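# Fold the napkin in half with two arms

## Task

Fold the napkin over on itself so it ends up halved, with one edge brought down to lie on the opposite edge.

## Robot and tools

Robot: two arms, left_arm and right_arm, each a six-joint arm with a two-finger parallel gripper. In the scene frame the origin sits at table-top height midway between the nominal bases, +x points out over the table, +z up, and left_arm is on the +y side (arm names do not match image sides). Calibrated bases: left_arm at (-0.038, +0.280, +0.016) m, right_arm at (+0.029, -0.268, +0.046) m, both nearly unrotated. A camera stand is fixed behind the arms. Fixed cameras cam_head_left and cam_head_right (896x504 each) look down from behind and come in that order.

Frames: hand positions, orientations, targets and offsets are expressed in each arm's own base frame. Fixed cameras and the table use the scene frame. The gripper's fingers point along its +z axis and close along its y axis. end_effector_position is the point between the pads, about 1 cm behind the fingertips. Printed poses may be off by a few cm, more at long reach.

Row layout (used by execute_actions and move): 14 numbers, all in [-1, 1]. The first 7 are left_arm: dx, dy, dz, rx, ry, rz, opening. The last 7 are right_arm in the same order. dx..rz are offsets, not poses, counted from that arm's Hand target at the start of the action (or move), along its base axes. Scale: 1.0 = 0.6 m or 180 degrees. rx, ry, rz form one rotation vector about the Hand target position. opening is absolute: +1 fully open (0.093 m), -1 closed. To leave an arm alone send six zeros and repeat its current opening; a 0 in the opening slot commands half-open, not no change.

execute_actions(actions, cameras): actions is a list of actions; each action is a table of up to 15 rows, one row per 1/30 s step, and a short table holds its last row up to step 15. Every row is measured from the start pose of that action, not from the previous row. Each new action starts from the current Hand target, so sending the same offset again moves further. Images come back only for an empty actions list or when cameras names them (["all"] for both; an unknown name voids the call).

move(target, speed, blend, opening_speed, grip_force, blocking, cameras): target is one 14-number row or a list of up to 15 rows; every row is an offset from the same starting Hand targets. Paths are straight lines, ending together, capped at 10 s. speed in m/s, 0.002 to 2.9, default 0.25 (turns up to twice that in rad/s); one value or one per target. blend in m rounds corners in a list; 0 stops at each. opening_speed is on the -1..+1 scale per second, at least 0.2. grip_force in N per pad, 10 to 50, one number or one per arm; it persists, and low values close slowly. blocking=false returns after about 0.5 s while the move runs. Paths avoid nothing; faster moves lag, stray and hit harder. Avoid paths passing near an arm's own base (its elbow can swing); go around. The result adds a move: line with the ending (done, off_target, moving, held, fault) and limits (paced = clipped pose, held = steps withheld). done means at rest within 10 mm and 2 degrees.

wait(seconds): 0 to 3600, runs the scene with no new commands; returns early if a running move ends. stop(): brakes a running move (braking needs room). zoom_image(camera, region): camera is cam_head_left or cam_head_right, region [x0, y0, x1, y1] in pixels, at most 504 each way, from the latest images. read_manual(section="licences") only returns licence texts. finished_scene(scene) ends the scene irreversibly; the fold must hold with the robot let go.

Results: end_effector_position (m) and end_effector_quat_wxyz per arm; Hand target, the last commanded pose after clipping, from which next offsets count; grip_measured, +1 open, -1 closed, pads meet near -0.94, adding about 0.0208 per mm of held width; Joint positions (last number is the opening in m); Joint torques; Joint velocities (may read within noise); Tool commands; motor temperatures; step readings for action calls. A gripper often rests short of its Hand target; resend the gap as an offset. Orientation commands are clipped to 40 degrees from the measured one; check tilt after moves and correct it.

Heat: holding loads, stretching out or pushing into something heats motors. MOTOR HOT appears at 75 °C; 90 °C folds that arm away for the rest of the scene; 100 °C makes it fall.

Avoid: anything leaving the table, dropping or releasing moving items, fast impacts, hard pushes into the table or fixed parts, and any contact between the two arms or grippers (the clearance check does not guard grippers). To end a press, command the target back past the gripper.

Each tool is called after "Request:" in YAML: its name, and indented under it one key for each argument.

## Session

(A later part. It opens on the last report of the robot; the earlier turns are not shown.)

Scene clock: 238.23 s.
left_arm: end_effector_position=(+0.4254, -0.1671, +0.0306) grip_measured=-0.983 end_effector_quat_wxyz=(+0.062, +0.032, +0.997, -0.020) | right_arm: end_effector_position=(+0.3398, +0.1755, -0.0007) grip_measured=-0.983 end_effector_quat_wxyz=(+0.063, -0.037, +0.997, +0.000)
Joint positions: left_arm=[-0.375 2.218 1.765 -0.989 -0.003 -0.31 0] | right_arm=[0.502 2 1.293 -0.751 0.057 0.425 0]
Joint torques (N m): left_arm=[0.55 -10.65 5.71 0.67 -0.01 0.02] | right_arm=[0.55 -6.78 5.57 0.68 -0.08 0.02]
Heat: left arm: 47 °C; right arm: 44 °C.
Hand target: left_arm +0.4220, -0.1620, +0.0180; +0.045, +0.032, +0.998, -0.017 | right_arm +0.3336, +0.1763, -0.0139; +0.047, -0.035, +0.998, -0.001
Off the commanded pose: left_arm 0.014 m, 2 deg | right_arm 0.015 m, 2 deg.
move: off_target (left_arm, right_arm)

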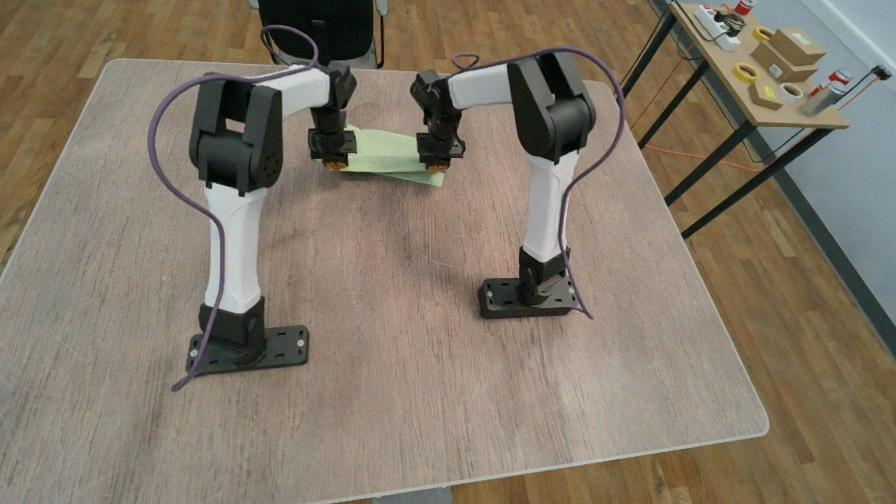

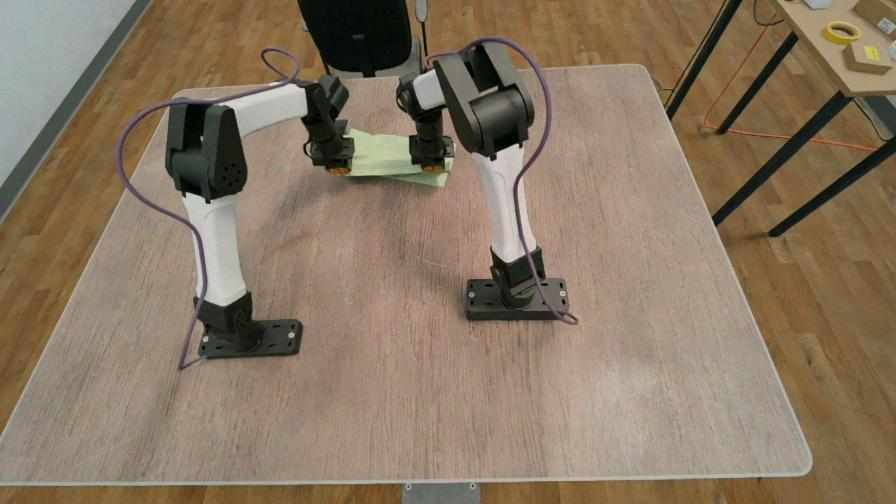

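Request:
move:
  target:
    - [0.0,-0.01,0.15,0,-0.03,0.01,-1,0.0,-0.005,0.15,0,-0.03,0,-1]
    - [-0.06,-0.02,0.38,0,-0.1,0.02,-1,-0.05,-0.01,0.38,0,-0.1,0,-1]
    - [-0.21,-0.032,0.547,0,-0.192,0.03,-1,-0.19,-0.014,0.55,0,-0.192,0,-1]
  speed: [0.1,0.2,0.2]
  blend: [0.03,0.05,0]

Request:
wait:
  seconds: 1.5
  cameras: ["all"]

Request:
zoom_image:
  camera: "cam_head_left"
  region: [260, 60, 500, 220]

Request:
zoom_image:
  camera: "cam_head_right"
  region: [260, 60, 500, 220]

Scene clock: 242.90 s.
left_arm: end_effector_position=(+0.2982, -0.1816, +0.3355) grip_measured=-0.983 end_effector_quat_wxyz=(+0.329, -0.006, +0.944, +0.001) | right_arm: end_effector_position=(+0.2183, +0.1674, +0.3094) grip_measured=-0.983 end_effector_quat_wxyz=(+0.335, -0.038, +0.942, -0.012)
Joint positions: left_arm=[-0.756 1.609 2.028 -1.471 -0.445 -0.648 0] | right_arm=[0.979 1.336 1.671 -1.477 0.549 0.776 0]
Joint torques (N m): left_arm=[-1.1 -7.13 8.9 1.36 -0.38 -0.13] | right_arm=[0.59 -2.37 9.32 0.97 0.47 0.08]
Heat: left arm: 47 °C; right arm: 44 °C.
Hand target: left_arm +0.2960, -0.1811, +0.3462; +0.340, -0.010, +0.940, -0.005 | right_arm +0.2195, +0.1680, +0.3160; +0.341, -0.033, +0.939, -0.012
Off the commanded pose: left_arm 0.011 m, 2 deg | right_arm 0.007 m, 1 deg.
move: off_target (left_arm)

Scene clock: 244.40 s.
left_arm: end_effector_position=(+0.2981, -0.1815, +0.3355) grip_measured=-0.983 end_effector_quat_wxyz=(+0.329, -0.006, +0.944, +0.001) | right_arm: end_effector_position=(+0.2183, +0.1673, +0.3093) grip_measured=-0.983 end_effector_quat_wxyz=(+0.334, -0.038, +0.942, -0.012)
Joint positions: left_arm=[-0.756 1.609 2.028 -1.471 -0.445 -0.648 0] | right_arm=[0.979 1.336 1.671 -1.478 0.549 0.777 0]
Joint torques (N m): left_arm=[-1.1 -7.06 8.83 1.31 -0.37 -0.13] | right_arm=[0.65 -2.45 9.22 0.95 0.48 -0.03]
Heat: left arm: 47 °C; right arm: 44 °C.
Hand target: left_arm +0.2960, -0.1811, +0.3462; +0.340, -0.010, +0.940, -0.005 | right_arm +0.2195, +0.1680, +0.3160; +0.341, -0.033, +0.939, -0.012
Tool commands: left_gripper/opening=-1.0 right_gripper/opening=-1.0
Off the commanded pose: left_arm 0.011 m, 2 deg | right_arm 0.007 m, 1 deg.
wait: 1.50 s; at rest by 0.17 s

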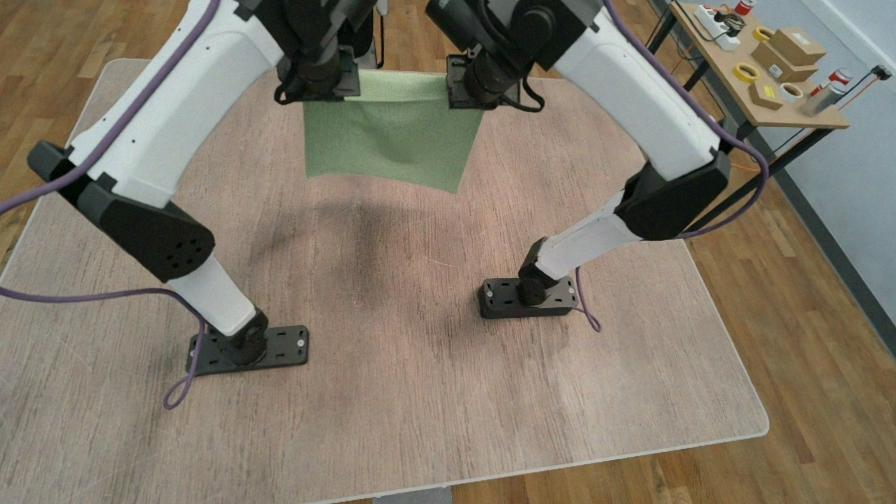

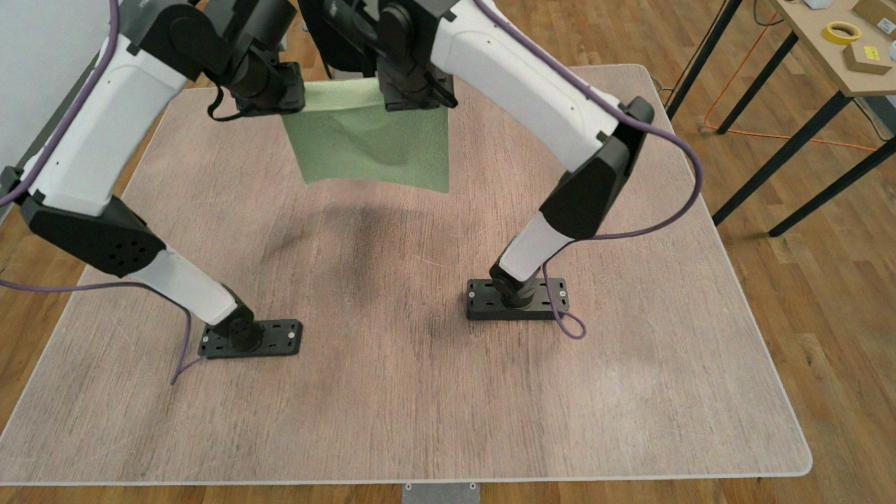

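Scaled by 2.100 from the camera's image (finer frame: 1280x720).

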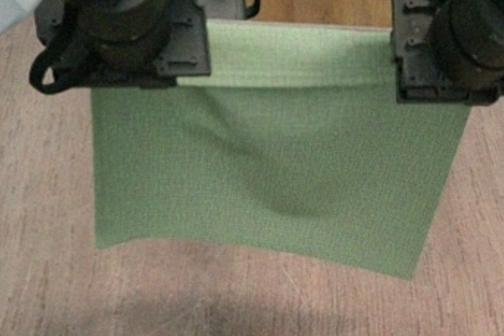

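Scaled by 2.100 from the camera's image (finer frame: 1280x720).

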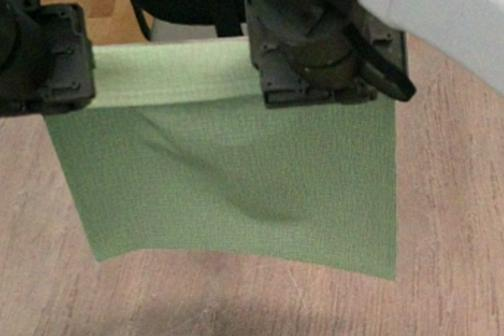

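Request:
move:
  target:
    - [-0.083,0.0017,-0.028,0,0,0,-1,-0.083,-0.0018,-0.028,0,0,0,-1]
    - [-0.033,0,-0.145,0,0.01,0,-1,-0.033,0,-0.145,0,0.01,0,-1]
    - [0.10,-0.002,-0.203,0,0.04,0,-1,0.10,0.002,-0.203,0,0.04,0,-1]
    - [0.20,-0.004,-0.303,0,0.07,0,-1,0.20,0.0044,-0.303,0,0.07,0,-1]
    - [0.317,-0.0063,-0.412,0,0.07,0,-1,0.317,0.007,-0.412,0,0.07,0,-1]
    - [0.433,-0.0087,-0.512,0,0.07,0,-1,0.433,0.0095,-0.512,0,0.07,0,-1]
    - [0.50,-0.01,-0.568,0,0.07,0,-1,0.50,0.011,-0.568,0,0.07,0,-1]
  cameras: ["all"]
  speed: [0.15,0.15,0.18,0.18,0.18,0.15,0.1]
  blend: [0,0.02,0.03,0.03,0.03,0.03,0]

Request:
zoom_image:
  camera: "cam_head_left"
  region: [270, 80, 510, 240]

Request:
zoom_image:
  camera: "cam_head_right"
  region: [270, 80, 510, 240]

Scene clock: 250.80 s.
left_arm: end_effector_position=(+0.5935, -0.1894, +0.0114) grip_measured=-0.983 end_effector_quat_wxyz=(+0.240, -0.012, +0.971, -0.003) | right_arm: end_effector_position=(+0.5144, +0.1731, -0.0162) grip_measured=-0.983 end_effector_quat_wxyz=(+0.241, -0.031, +0.970, -0.012)
Joint positions: left_arm=[-0.353 2.748 2.555 -0.918 -0.162 -0.34 0] | right_arm=[0.381 2.352 1.695 -0.459 0.183 0.275 0]
Joint torques (N m): left_arm=[0.23 -13.9 10.48 1.21 -0.05 0.04] | right_arm=[-0.29 -9.13 10.43 1.16 -0.03 -0.18]
Heat: left arm: 46 °C; right arm: 43 °C.
Hand target: left_arm +0.5960, -0.1871, +0.0054; +0.235, -0.011, +0.972, -0.004 | right_arm +0.5196, +0.1746, -0.0247; +0.236, -0.034, +0.971, -0.008
Off the commanded pose: left_arm 0.007 m, 1 deg | right_arm 0.010 m, 1 deg.
move: done; blend cut to 0.0262 m at target 6

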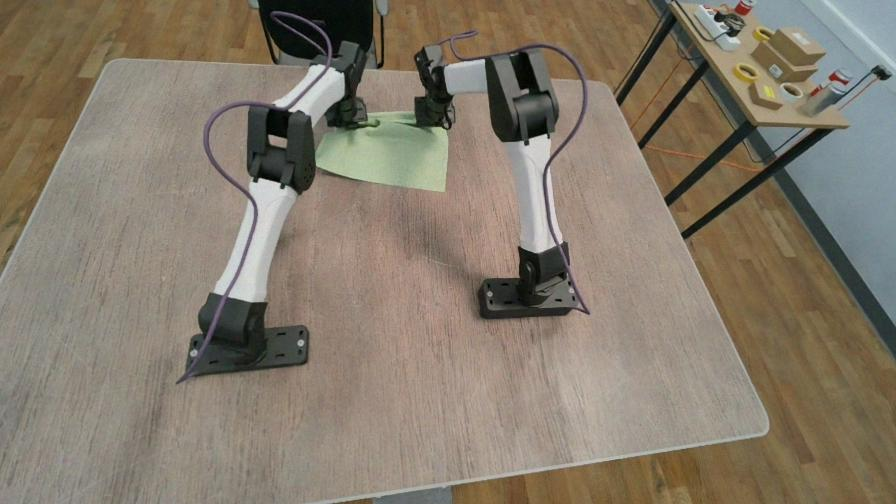

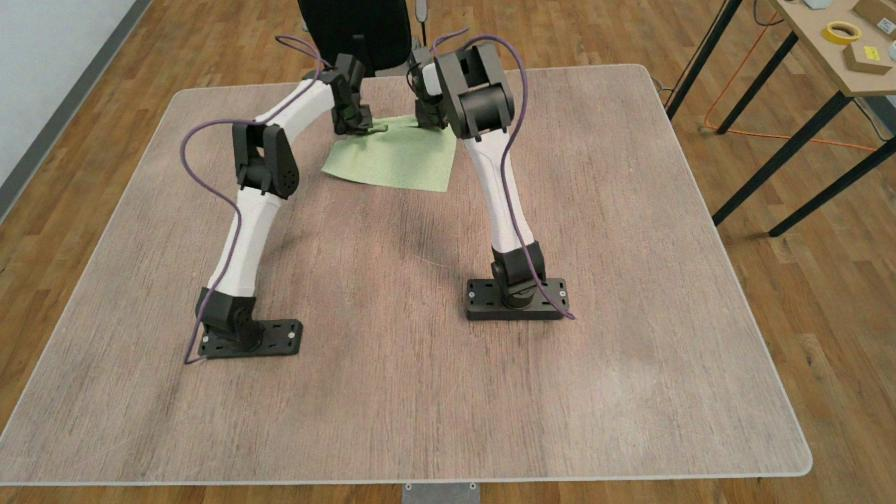

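Scaled by 2.100 from the camera's image (finer frame: 1280x720).

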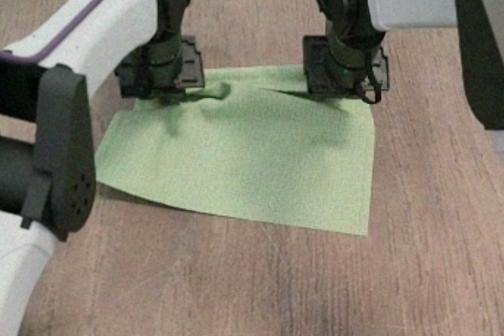

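Scaled by 2.100 from the camera's image (finer frame: 1280x720).

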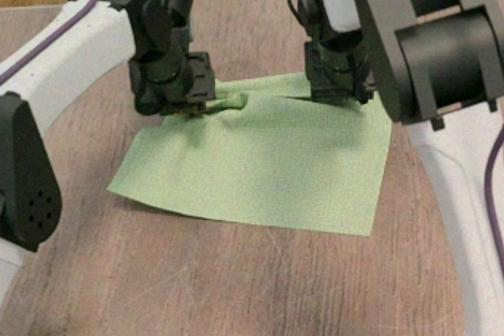

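Request:
move:
  target:
    - [-0.25,0.005,0.556,0,-0.128,0,-1,-0.25,-0.005,0.558,0,-0.128,0,-1]
    - [-0.25,0.005,0.409,0,-0.1,0,-1,-0.25,-0.005,0.411,0,-0.1,0,-1]
    - [-0.417,0.0083,0.389,0,-0.045,0,-1,-0.417,-0.009,0.391,0,-0.045,0,-1]
    - [-0.517,0.01,0.289,0,0.04,0,-1,-0.517,-0.011,0.291,0,0.04,0,-1]
    - [-0.583,0.0117,0.139,0,0.12,0,-1,-0.583,-0.0125,0.141,0,0.12,0,-1]
    - [-0.617,0.0123,0.0143,0,0.14,0,-1,-0.617,-0.0133,0.016,0,0.14,0,-1]
  cameras: ["all"]
  speed: [0.22,0.12,0.2,0.2,0.2,0.1]
  blend: [0,0.015,0.03,0.03,0.03,0]

Request:
zoom_image:
  camera: "cam_head_left"
  region: [270, 120, 510, 280]

Request:
zoom_image:
  camera: "cam_head_right"
  region: [270, 120, 510, 280]

Scene clock: 258.37 s.
left_arm: end_effector_position=(+0.2290, -0.1775, +0.0210) grip_measured=-0.983 end_effector_quat_wxyz=(+0.024, -0.011, +1.000, -0.001) | right_arm: end_effector_position=(+0.1547, +0.1673, -0.0082) grip_measured=-0.983 end_effector_quat_wxyz=(+0.030, -0.037, +0.999, +0.001)
Joint positions: left_arm=[-0.676 1.702 1.002 -0.833 -0.029 -0.697 0] | right_arm=[0.855 1.533 0.688 -0.683 0.042 0.781 0]
Joint torques (N m): left_arm=[-1.05 -5.96 5.05 0.63 -0.02 -0.15] | right_arm=[0.66 -3.21 5.01 0.58 -0.09 -0.04]
Heat: left arm: 47 °C; right arm: 44 °C.
Hand target: left_arm +0.2258, -0.1797, +0.0140; +0.017, -0.011, +1.000, -0.001 | right_arm +0.1494, +0.1666, -0.0151; +0.018, -0.035, +0.999, +0.000
Off the commanded pose: left_arm 0.008 m, 1 deg | right_arm 0.009 m, 1 deg.
move: done

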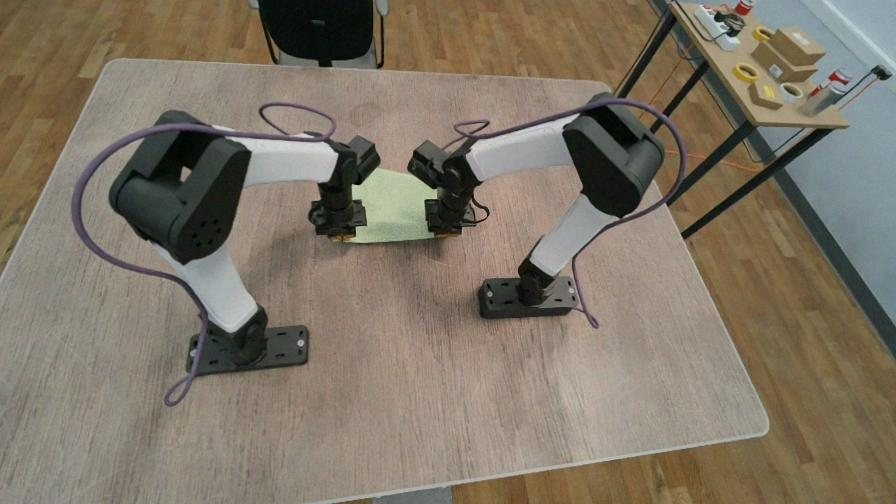

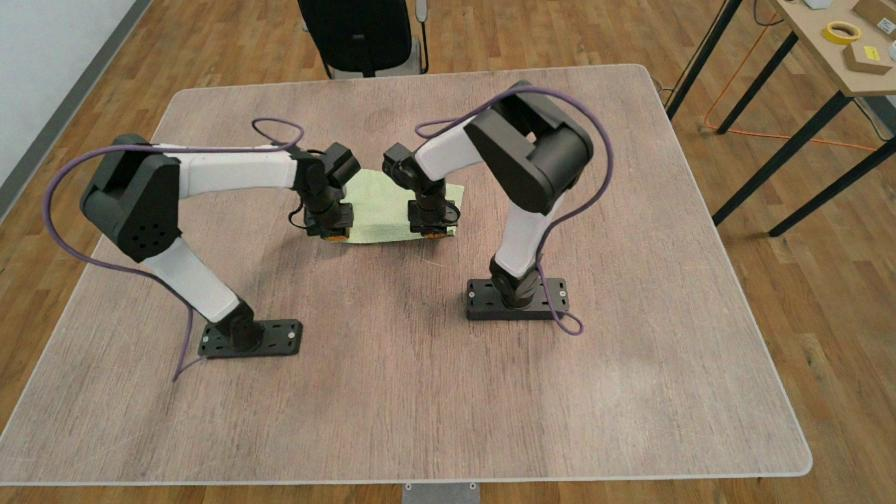

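Scaled by 2.100 from the camera's image (finer frame: 1280x720).

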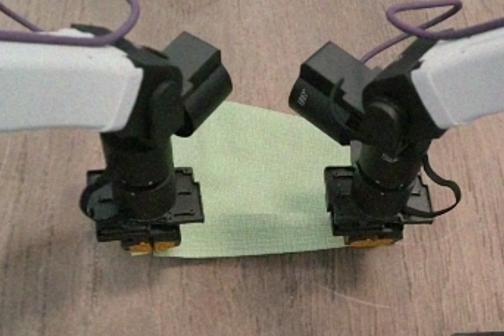

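Scaled by 2.100 from the camera's image (finer frame: 1280x720).

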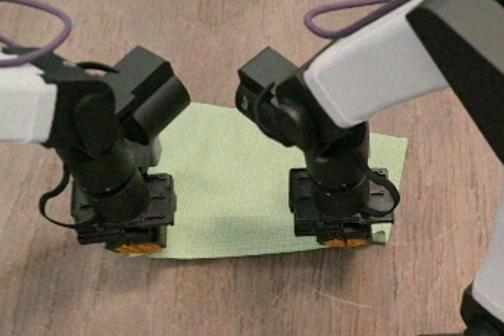

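Request:
move:
  target:
    - [0,0,-0.028,0,-0.015,0,-1,0,0,-0.028,0,-0.015,0,-1]
    - [0,0,-0.028,0,-0.015,0,-0.1,0,0,-0.028,0,-0.015,0,-0.1]
    - [0,0.0,0.06,0,-0.015,0,-0.1,0,-0.0,0.06,0,-0.015,0,-0.1]
    - [-0.02,0.17,0.25,0,-0.015,0,-0.1,-0.0,-0.13,0.25,0,-0.015,0,-0.1]
  cameras: ["all"]
  speed: [0.06,0.1,0.1,0.25]
  opening_speed: 1

Request:
zoom_image:
  camera: "cam_head_left"
  region: [270, 120, 510, 280]

Request:
zoom_image:
  camera: "cam_head_right"
  region: [270, 120, 510, 280]

Scene clock: 264.07 s.
left_arm: end_effector_position=(+0.2107, -0.0767, +0.1543) grip_measured=-0.102 end_effector_quat_wxyz=(+0.032, -0.012, +0.999, +0.008) | right_arm: end_effector_position=(+0.1465, +0.0865, +0.1249) grip_measured=-0.102 end_effector_quat_wxyz=(+0.032, -0.034, +0.999, -0.012)
Joint positions: left_arm=[-0.378 1.343 1.204 -1.379 -0.038 -0.4 0.04] | right_arm=[0.586 1.132 0.949 -1.346 0.053 0.517 0.04]
Joint torques (N m): left_arm=[0.28 -5.12 9.52 0.32 0.03 0.06] | right_arm=[-0.23 -2.93 9.95 0.22 0 -0.17]
Heat: left arm: 46 °C; right arm: 43 °C.
Hand target: left_arm +0.2138, -0.0777, +0.1640; +0.041, -0.011, +0.999, -0.001 | right_arm +0.1494, +0.0886, +0.1350; +0.042, -0.035, +0.998, -0.001
Off the commanded pose: left_arm 0.010 m, 1 deg | right_arm 0.011 m, 2 deg.
move: off_target (right_arm)

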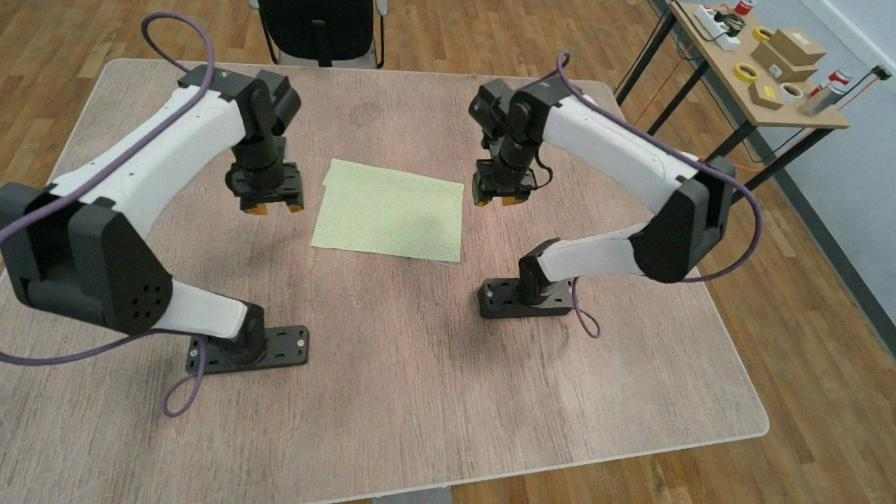

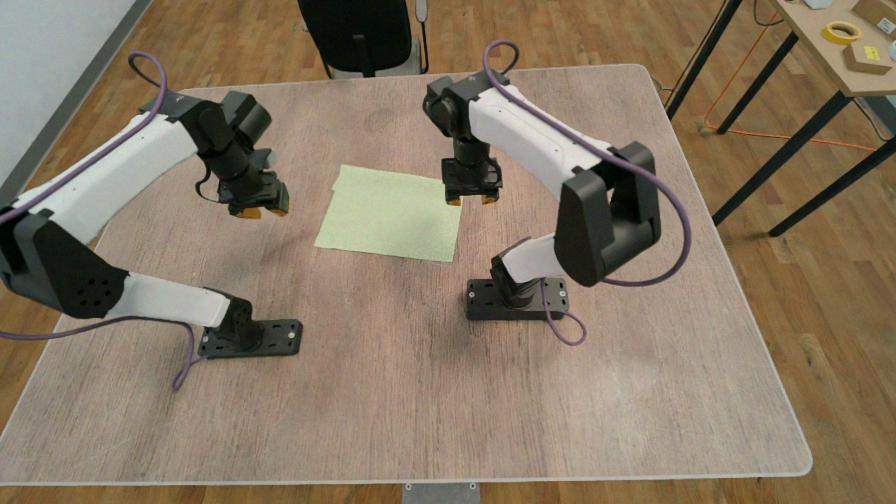

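Scaled by 2.100 from the camera's image (finer frame: 1280x720).

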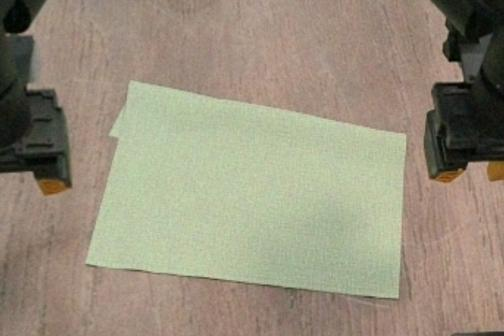

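Scaled by 2.100 from the camera's image (finer frame: 1280x720).

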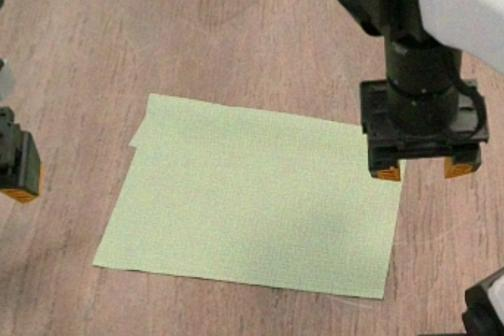

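Request:
move:
  target: [0.006,-0.116,-0.223,0,0.026,-0.0667,0.0,-0.08,0.128,-0.225,0,0.026,-0.0667,0.0]
  cameras: ["all"]
  speed: 0.15

Request:
zoom_image:
  camera: "cam_head_left"
  region: [290, 180, 490, 290]

Request:
zoom_image:
  camera: "cam_head_right"
  region: [290, 180, 490, 290]

Scene clock: 267.40 s.
left_arm: end_effector_position=(+0.2194, -0.1439, +0.0357) grip_measured=-0.002 end_effector_quat_wxyz=(+0.005, +0.090, +0.996, -0.002) | right_arm: end_effector_position=(+0.1051, +0.1669, +0.0058) grip_measured=-0.002 end_effector_quat_wxyz=(+0.008, +0.067, +0.998, +0.001)
Joint positions: left_arm=[-0.581 1.601 0.956 -0.916 -0.001 -0.4 0.045] | right_arm=[1.021 1.404 0.643 -0.8 0.014 1.155 0.045]
Joint torques (N m): left_arm=[-1.11 -5.08 5.5 0.58 0.05 -0.09] | right_arm=[0.58 -2.35 5.12 0.44 -0.02 -0.08]
Heat: left arm: 45 °C; right arm: 42 °C.
Hand target: left_arm +0.2173, -0.1473, +0.0301; -0.001, +0.093, +0.996, -0.005 | right_arm +0.1013, +0.1654, -0.0001; +0.001, +0.069, +0.998, -0.004
Off the commanded pose: left_arm 0.007 m, 1 deg | right_arm 0.007 m, 1 deg.
move: done

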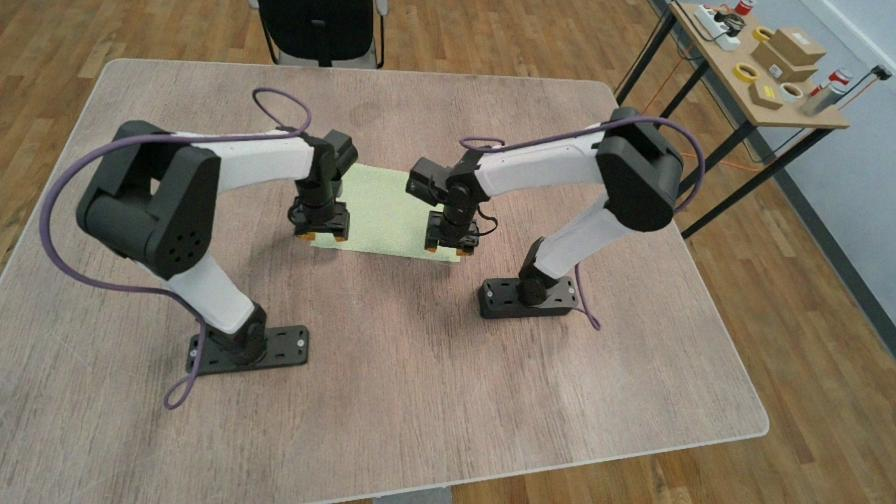

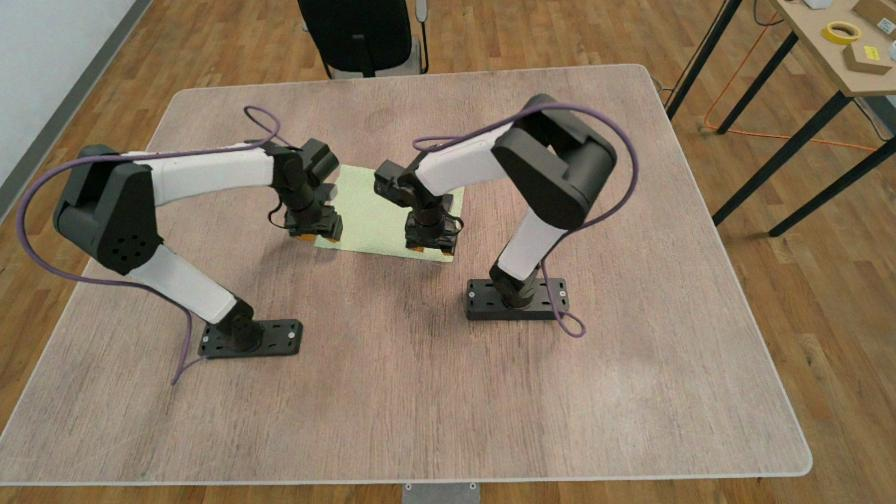

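Scaled by 2.520 from the camera's image (finer frame: 1280x720).

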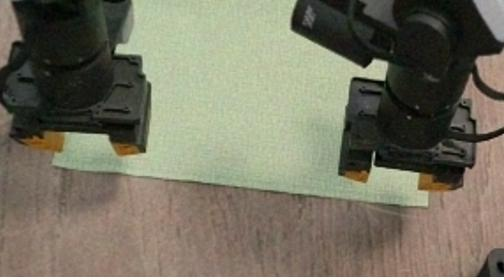

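Scaled by 2.520 from the camera's image (finer frame: 1280x720).

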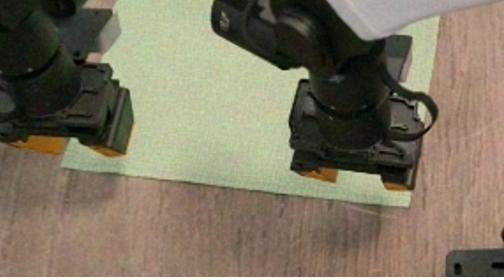

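Request:
move:
  target:
    - [0.0165,-0.003,-0.03,0,0,0,0.0,0.018,-0.0025,0,0,0,0,0.0]
    - [0.0165,-0.003,-0.078,0,0,0,0.0,0.018,-0.0025,0.0,0,0,0,0.0]
    - [0.0165,-0.003,-0.078,0,0,0,-1,0.018,-0.0025,0,0,0,0,0.0]
    - [0.0165,-0.003,0.0,0,0,0,-1,0.018,-0.0025,0,0,0,0,0.0]
  cameras: ["all"]
  speed: [0.08,0.05,0.1,0.08]
  opening_speed: 0.8
  blend: [0.01,0,0,0]

Request:
zoom_image:
  camera: "cam_head_left"
  region: [290, 180, 490, 290]

Request:
zoom_image:
  camera: "cam_head_right"
  region: [290, 180, 490, 290]

Scene clock: 272.67 s.
left_arm: end_effector_position=(+0.2182, -0.1456, +0.0166) grip_measured=-0.982 end_effector_quat_wxyz=(-0.019, +0.093, +0.995, +0.003) | right_arm: end_effector_position=(+0.1110, +0.1620, +0.0023) grip_measured=-0.002 end_effector_quat_wxyz=(+0.005, +0.071, +0.997, -0.006)
Joint positions: left_arm=[-0.581 1.676 0.953 -0.884 0.012 -0.394 0] | right_arm=[0.982 1.424 0.643 -0.794 0.014 1.123 0.045]
Joint torques (N m): left_arm=[0.2 -9.62 8.55 0.12 -0.08 -0.01] | right_arm=[-0.21 -2.55 6.5 0.38 0 -0.19]
Heat: left arm: 44 °C; right arm: 41 °C.
Hand target: left_arm +0.2273, -0.1490, +0.0302; +0.000, +0.093, +0.996, -0.005 | right_arm +0.1122, +0.1638, -0.0001; +0.001, +0.069, +0.998, -0.004
Off the commanded pose: left_arm 0.017 m, 2 deg | right_arm 0.003 m, 0 deg.
move: off_target (left_arm); target 3's new opening was sent with left_arm's hand 0.012 m and 1 deg from that target

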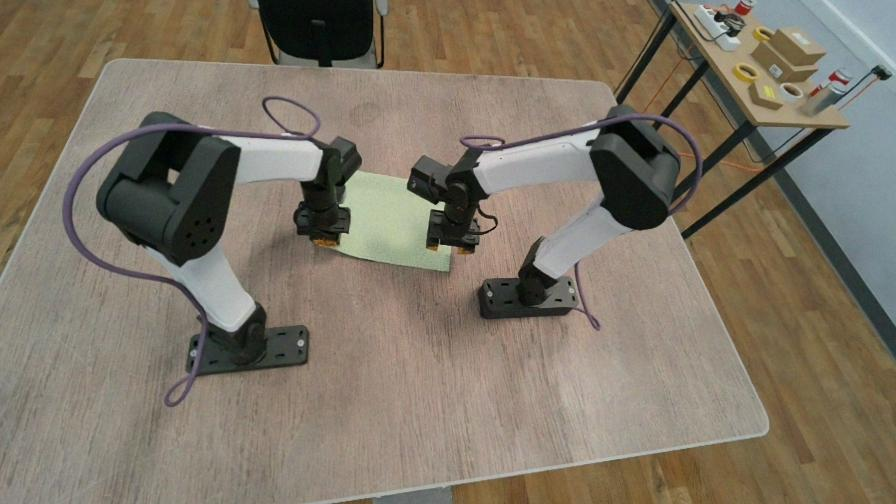

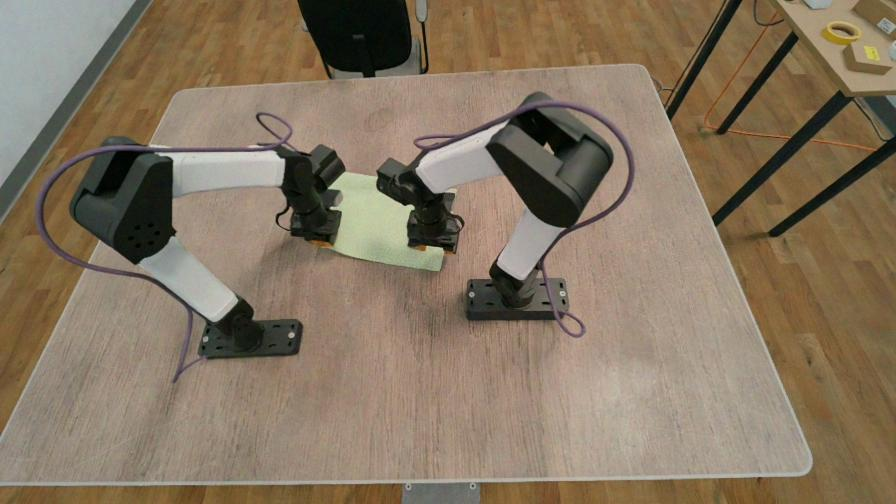

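Scaled by 2.520 from the camera's image (finer frame: 1280x720).

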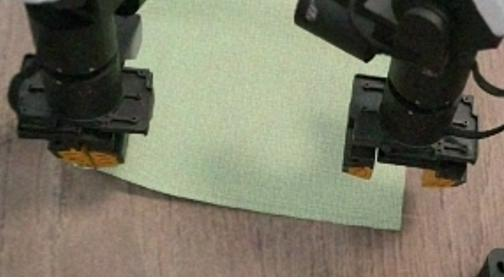

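Scaled by 2.520 from the camera's image (finer frame: 1280x720).

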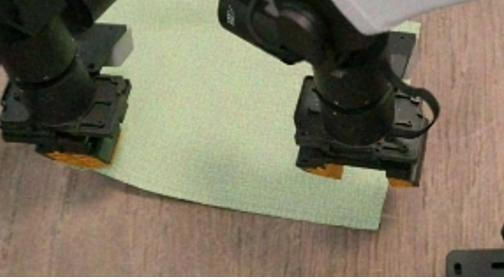

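Request:
move:
  target: [0,0,0,0,0,0,-1,-0.0537,0.045,-0.035,0,0,-0.02,0.0]
  cameras: ["all"]
  speed: 0.1

Request:
zoom_image:
  camera: "cam_head_left"
  region: [290, 180, 490, 290]

Request:
zoom_image:
  camera: "cam_head_right"
  region: [290, 180, 490, 290]

Scene clock: 274.73 s.
left_arm: end_effector_position=(+0.2181, -0.1455, +0.0167) grip_measured=-0.982 end_effector_quat_wxyz=(-0.019, +0.093, +0.995, +0.004) | right_arm: end_effector_position=(+0.0840, +0.1941, -0.0146) grip_measured=-0.002 end_effector_quat_wxyz=(+0.008, +0.098, +0.995, +0.003)
Joint positions: left_arm=[-0.581 1.676 0.953 -0.885 0.012 -0.394 0] | right_arm=[1.172 1.516 0.643 -0.686 0.013 1.369 0.045]
Joint torques (N m): left_arm=[0.14 -9.74 8.57 0.09 -0.05 0.01] | right_arm=[0.59 -2.93 4.59 0.45 0 -0.02]
Heat: left arm: 44 °C; right arm: 41 °C.
Hand target: left_arm +0.2272, -0.1490, +0.0302; +0.000, +0.093, +0.996, -0.005 | right_arm +0.0798, +0.1909, -0.0211; +0.001, +0.100, +0.995, -0.004
Off the commanded pose: left_arm 0.017 m, 2 deg | right_arm 0.008 m, 1 deg.
move: done

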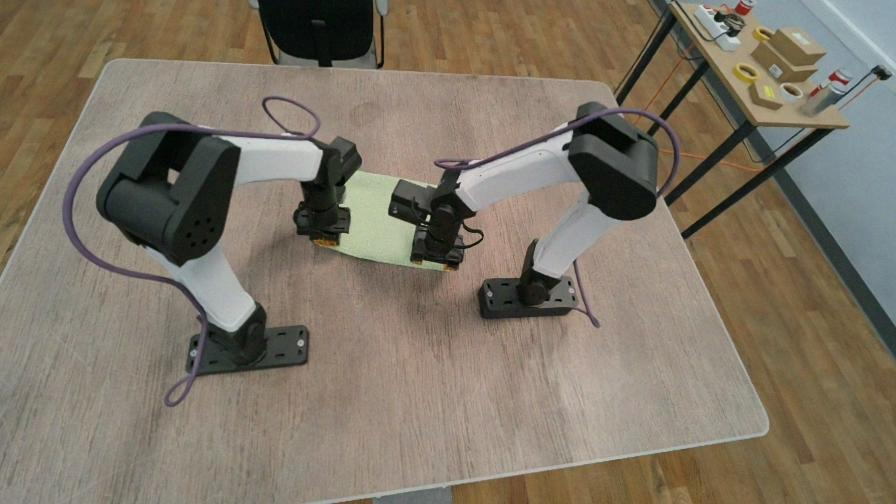

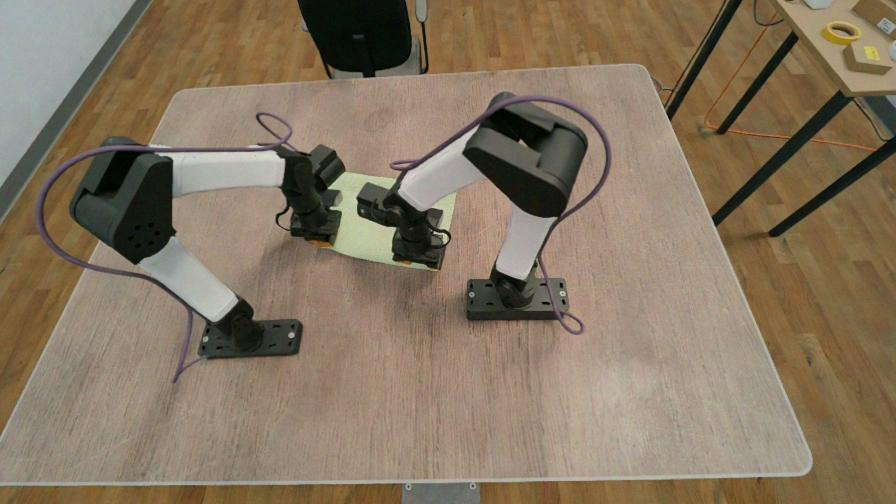

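Scaled by 2.520 from the camera's image (finer frame: 1280x720).

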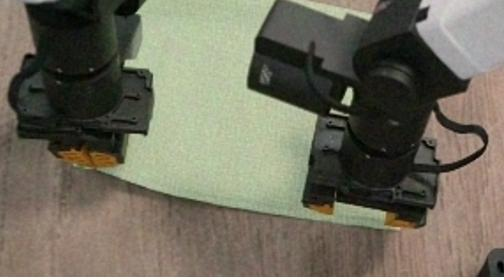

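Scaled by 2.520 from the camera's image (finer frame: 1280x720).

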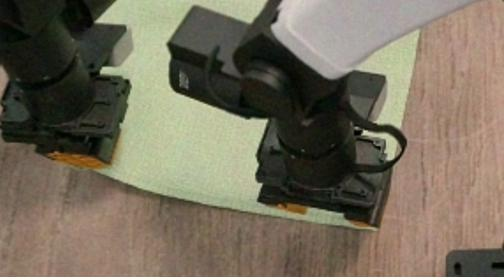

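Request:
move:
  target:
    - [0,-0.01,0,0,0,0,-1,0.016,-0.0036,0,0,0,0,0.0]
    - [0,-0.02,-0.01,0,0,0,-1,0.016,-0.0036,-0.052,0,0,0,0.0]
    - [0,-0.02,-0.01,0,0,0,-1,0.016,-0.0036,-0.052,0,0,0,-0.3]
    - [0,-0.04,-0.01,0,0,0,-1,0.016,-0.0036,-0.052,0,0,0,-1]
  cameras: ["all"]
  speed: [0.08,0.05,0.05,0.05]
  opening_speed: 0.8

Request:
zoom_image:
  camera: "cam_head_left"
  region: [290, 180, 490, 290]

Request:
zoom_image:
  camera: "cam_head_right"
  region: [290, 180, 490, 290]

Scene clock: 279.67 s.
left_arm: end_effector_position=(+0.2196, -0.1654, +0.0217) grip_measured=-0.982 end_effector_quat_wxyz=(-0.009, +0.094, +0.996, -0.001) | right_arm: end_effector_position=(+0.0913, +0.1919, -0.0402) grip_measured=-0.981 end_effector_quat_wxyz=(+0.007, +0.102, +0.995, +0.002)
Joint positions: left_arm=[-0.638 1.693 0.995 -0.888 0.012 -0.45 0] | right_arm=[1.137 1.605 0.598 -0.555 0.013 1.342 0]
Joint torques (N m): left_arm=[-1.1 -5.7 8.83 0.41 -0.06 -0.16] | right_arm=[-0.1 -1.44 3.66 0.75 0 -0.2]
Motor temperatures (°C): left_arm=[23 44 32 25 21 21 22] | right_arm=[21 40 35 25 20 23 21]
Heat: left arm: 44 °C; right arm: 40 °C.
Hand target: left_arm +0.2273, -0.1730, +0.0242; +0.000, +0.093, +0.996, -0.005 | right_arm +0.0896, +0.1888, -0.0523; +0.001, +0.101, +0.995, -0.004
Off the commanded pose: left_arm 0.011 m, 1 deg | right_arm 0.013 m, 1 deg.
move: off_target (left_arm, right_arm); target 3's new opening was sent with right_arm's hand 0.012 m and 1 deg from that target; target 4's new opening was sent with right_arm's hand 0.012 m and 1 deg from that target

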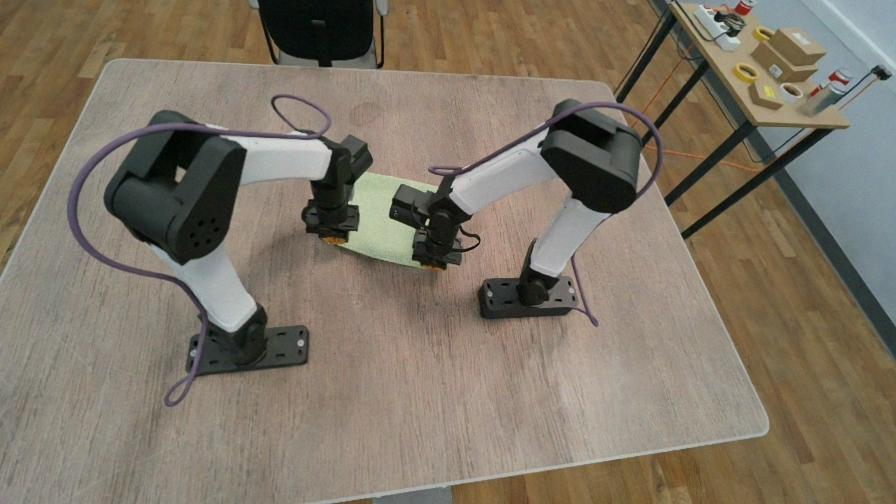

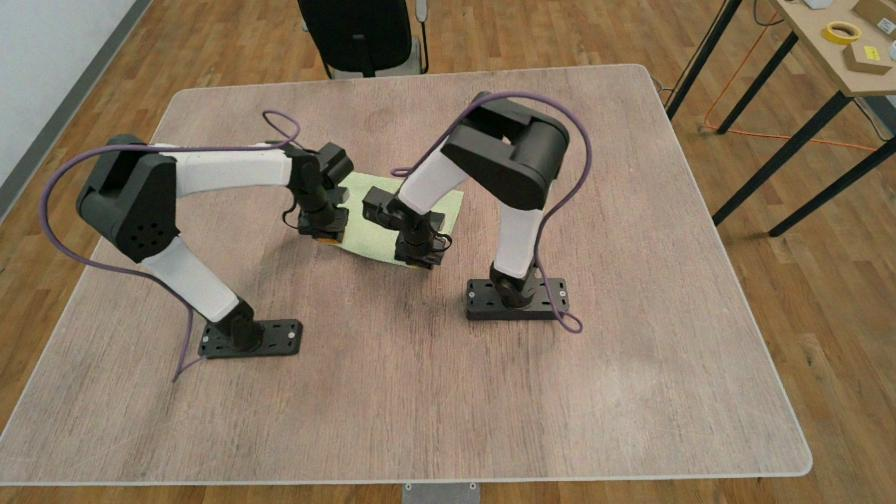

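Scaled by 2.520 from the camera's image (finer frame: 1280x720).

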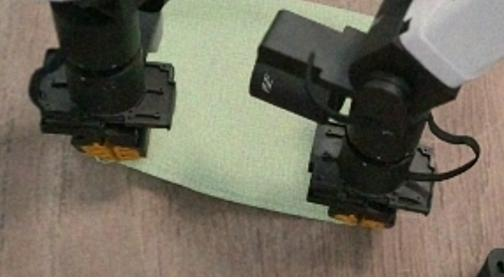

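Scaled by 2.520 from the camera's image (finer frame: 1280x720).

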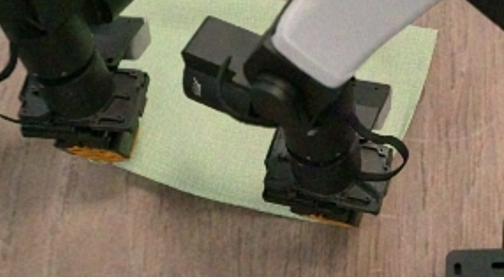

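Request:
move:
  target:
    - [0.02,0.0,0.1,0,0,0.01,-1,0.06,0,0.18,0,0,0.02,-1]
    - [0.1145,-0.013,0.536,0,-0.222,0.052,-1,0.217,-0.035,0.614,0,-0.222,0.064,-1]
  speed: [0.1,0.18]
  blend: [0.02,0]

Request:
wait:
  seconds: 1.5
  cameras: ["all"]

Request:
zoom_image:
  camera: "cam_head_left"
  region: [260, 60, 500, 220]

Request:
zoom_image:
  camera: "cam_head_right"
  region: [260, 60, 500, 220]

Scene clock: 284.17 s.
left_arm: end_effector_position=(+0.2951, -0.1790, +0.3418) grip_measured=-0.982 end_effector_quat_wxyz=(+0.336, +0.012, +0.942, +0.025) | right_arm: end_effector_position=(+0.2167, +0.1704, +0.3086) grip_measured=-0.982 end_effector_quat_wxyz=(+0.333, -0.005, +0.942, +0.034)
Joint positions: left_arm=[-0.778 1.623 2.069 -1.516 -0.491 -0.624 0] | right_arm=[0.961 1.292 1.628 -1.415 0.495 0.825 0]
Joint torques (N m): left_arm=[-1.03 -5.33 8.62 1.27 -0.38 -0.11] | right_arm=[-0.44 -2.4 9.48 1.05 0.43 -0.19]
Heat: left arm: 43 °C; right arm: 40 °C.
Hand target: left_arm +0.2960, -0.1808, +0.3458; +0.340, +0.009, +0.940, +0.027 | right_arm +0.2197, +0.1677, +0.3160; +0.340, -0.002, +0.940, +0.030
Off the commanded pose: left_arm 0.004 m, 1 deg | right_arm 0.008 m, 1 deg.
move: done

Scene clock: 285.67 s.
left_arm: end_effector_position=(+0.2950, -0.1789, +0.3418) grip_measured=-0.982 end_effector_quat_wxyz=(+0.336, +0.012, +0.942, +0.025) | right_arm: end_effector_position=(+0.2167, +0.1704, +0.3086) grip_measured=-0.982 end_effector_quat_wxyz=(+0.333, -0.005, +0.942, +0.034)
Joint positions: left_arm=[-0.778 1.623 2.069 -1.516 -0.491 -0.624 0] | right_arm=[0.961 1.292 1.628 -1.415 0.495 0.824 0]
Joint torques (N m): left_arm=[-1.02 -5.2 8.68 1.24 -0.41 -0.12] | right_arm=[-0.29 -2.37 9.31 1.05 0.43 -0.24]
Heat: left arm: 43 °C; right arm: 39 °C.
Hand target: left_arm +0.2960, -0.1807, +0.3458; +0.340, +0.009, +0.940, +0.027 | right_arm +0.2197, +0.1677, +0.3160; +0.341, -0.002, +0.940, +0.030
Tool commands: left_gripper/opening=-1.0 right_gripper/opening=-1.0
Off the commanded pose: left_arm 0.005 m, 1 deg | right_arm 0.008 m, 1 deg.
wait: 1.50 s; at rest by 0.17 s

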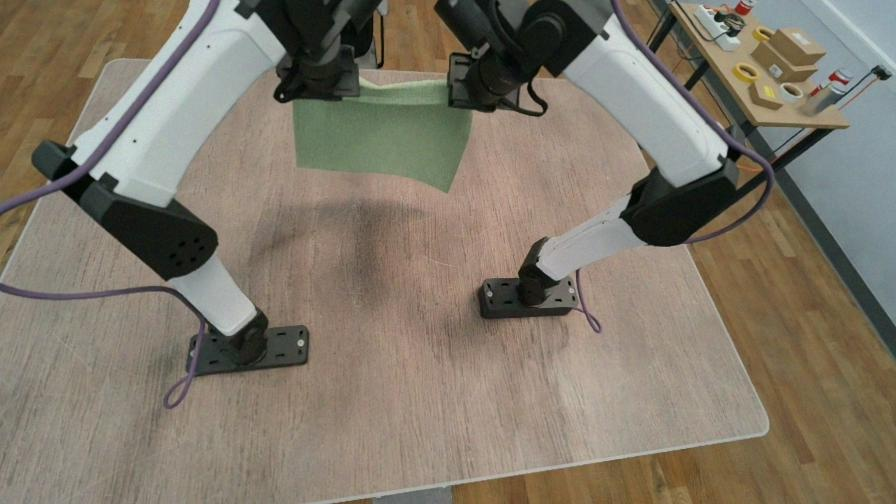

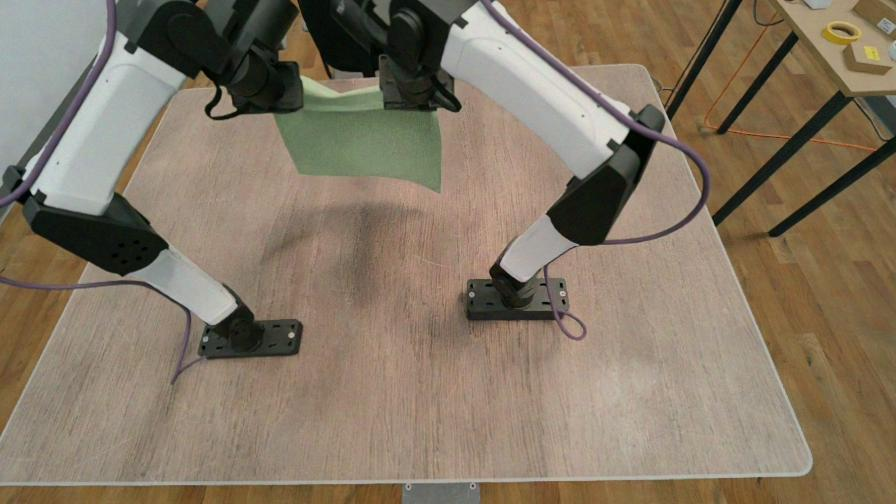

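Scaled by 2.100 from the camera's image (finer frame: 1280x720).

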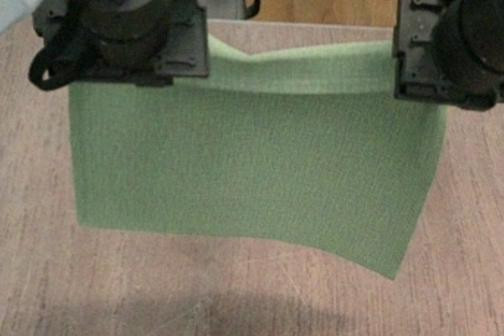

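Scaled by 2.100 from the camera's image (finer frame: 1280x720).

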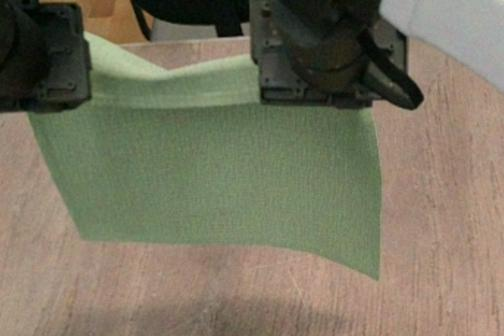

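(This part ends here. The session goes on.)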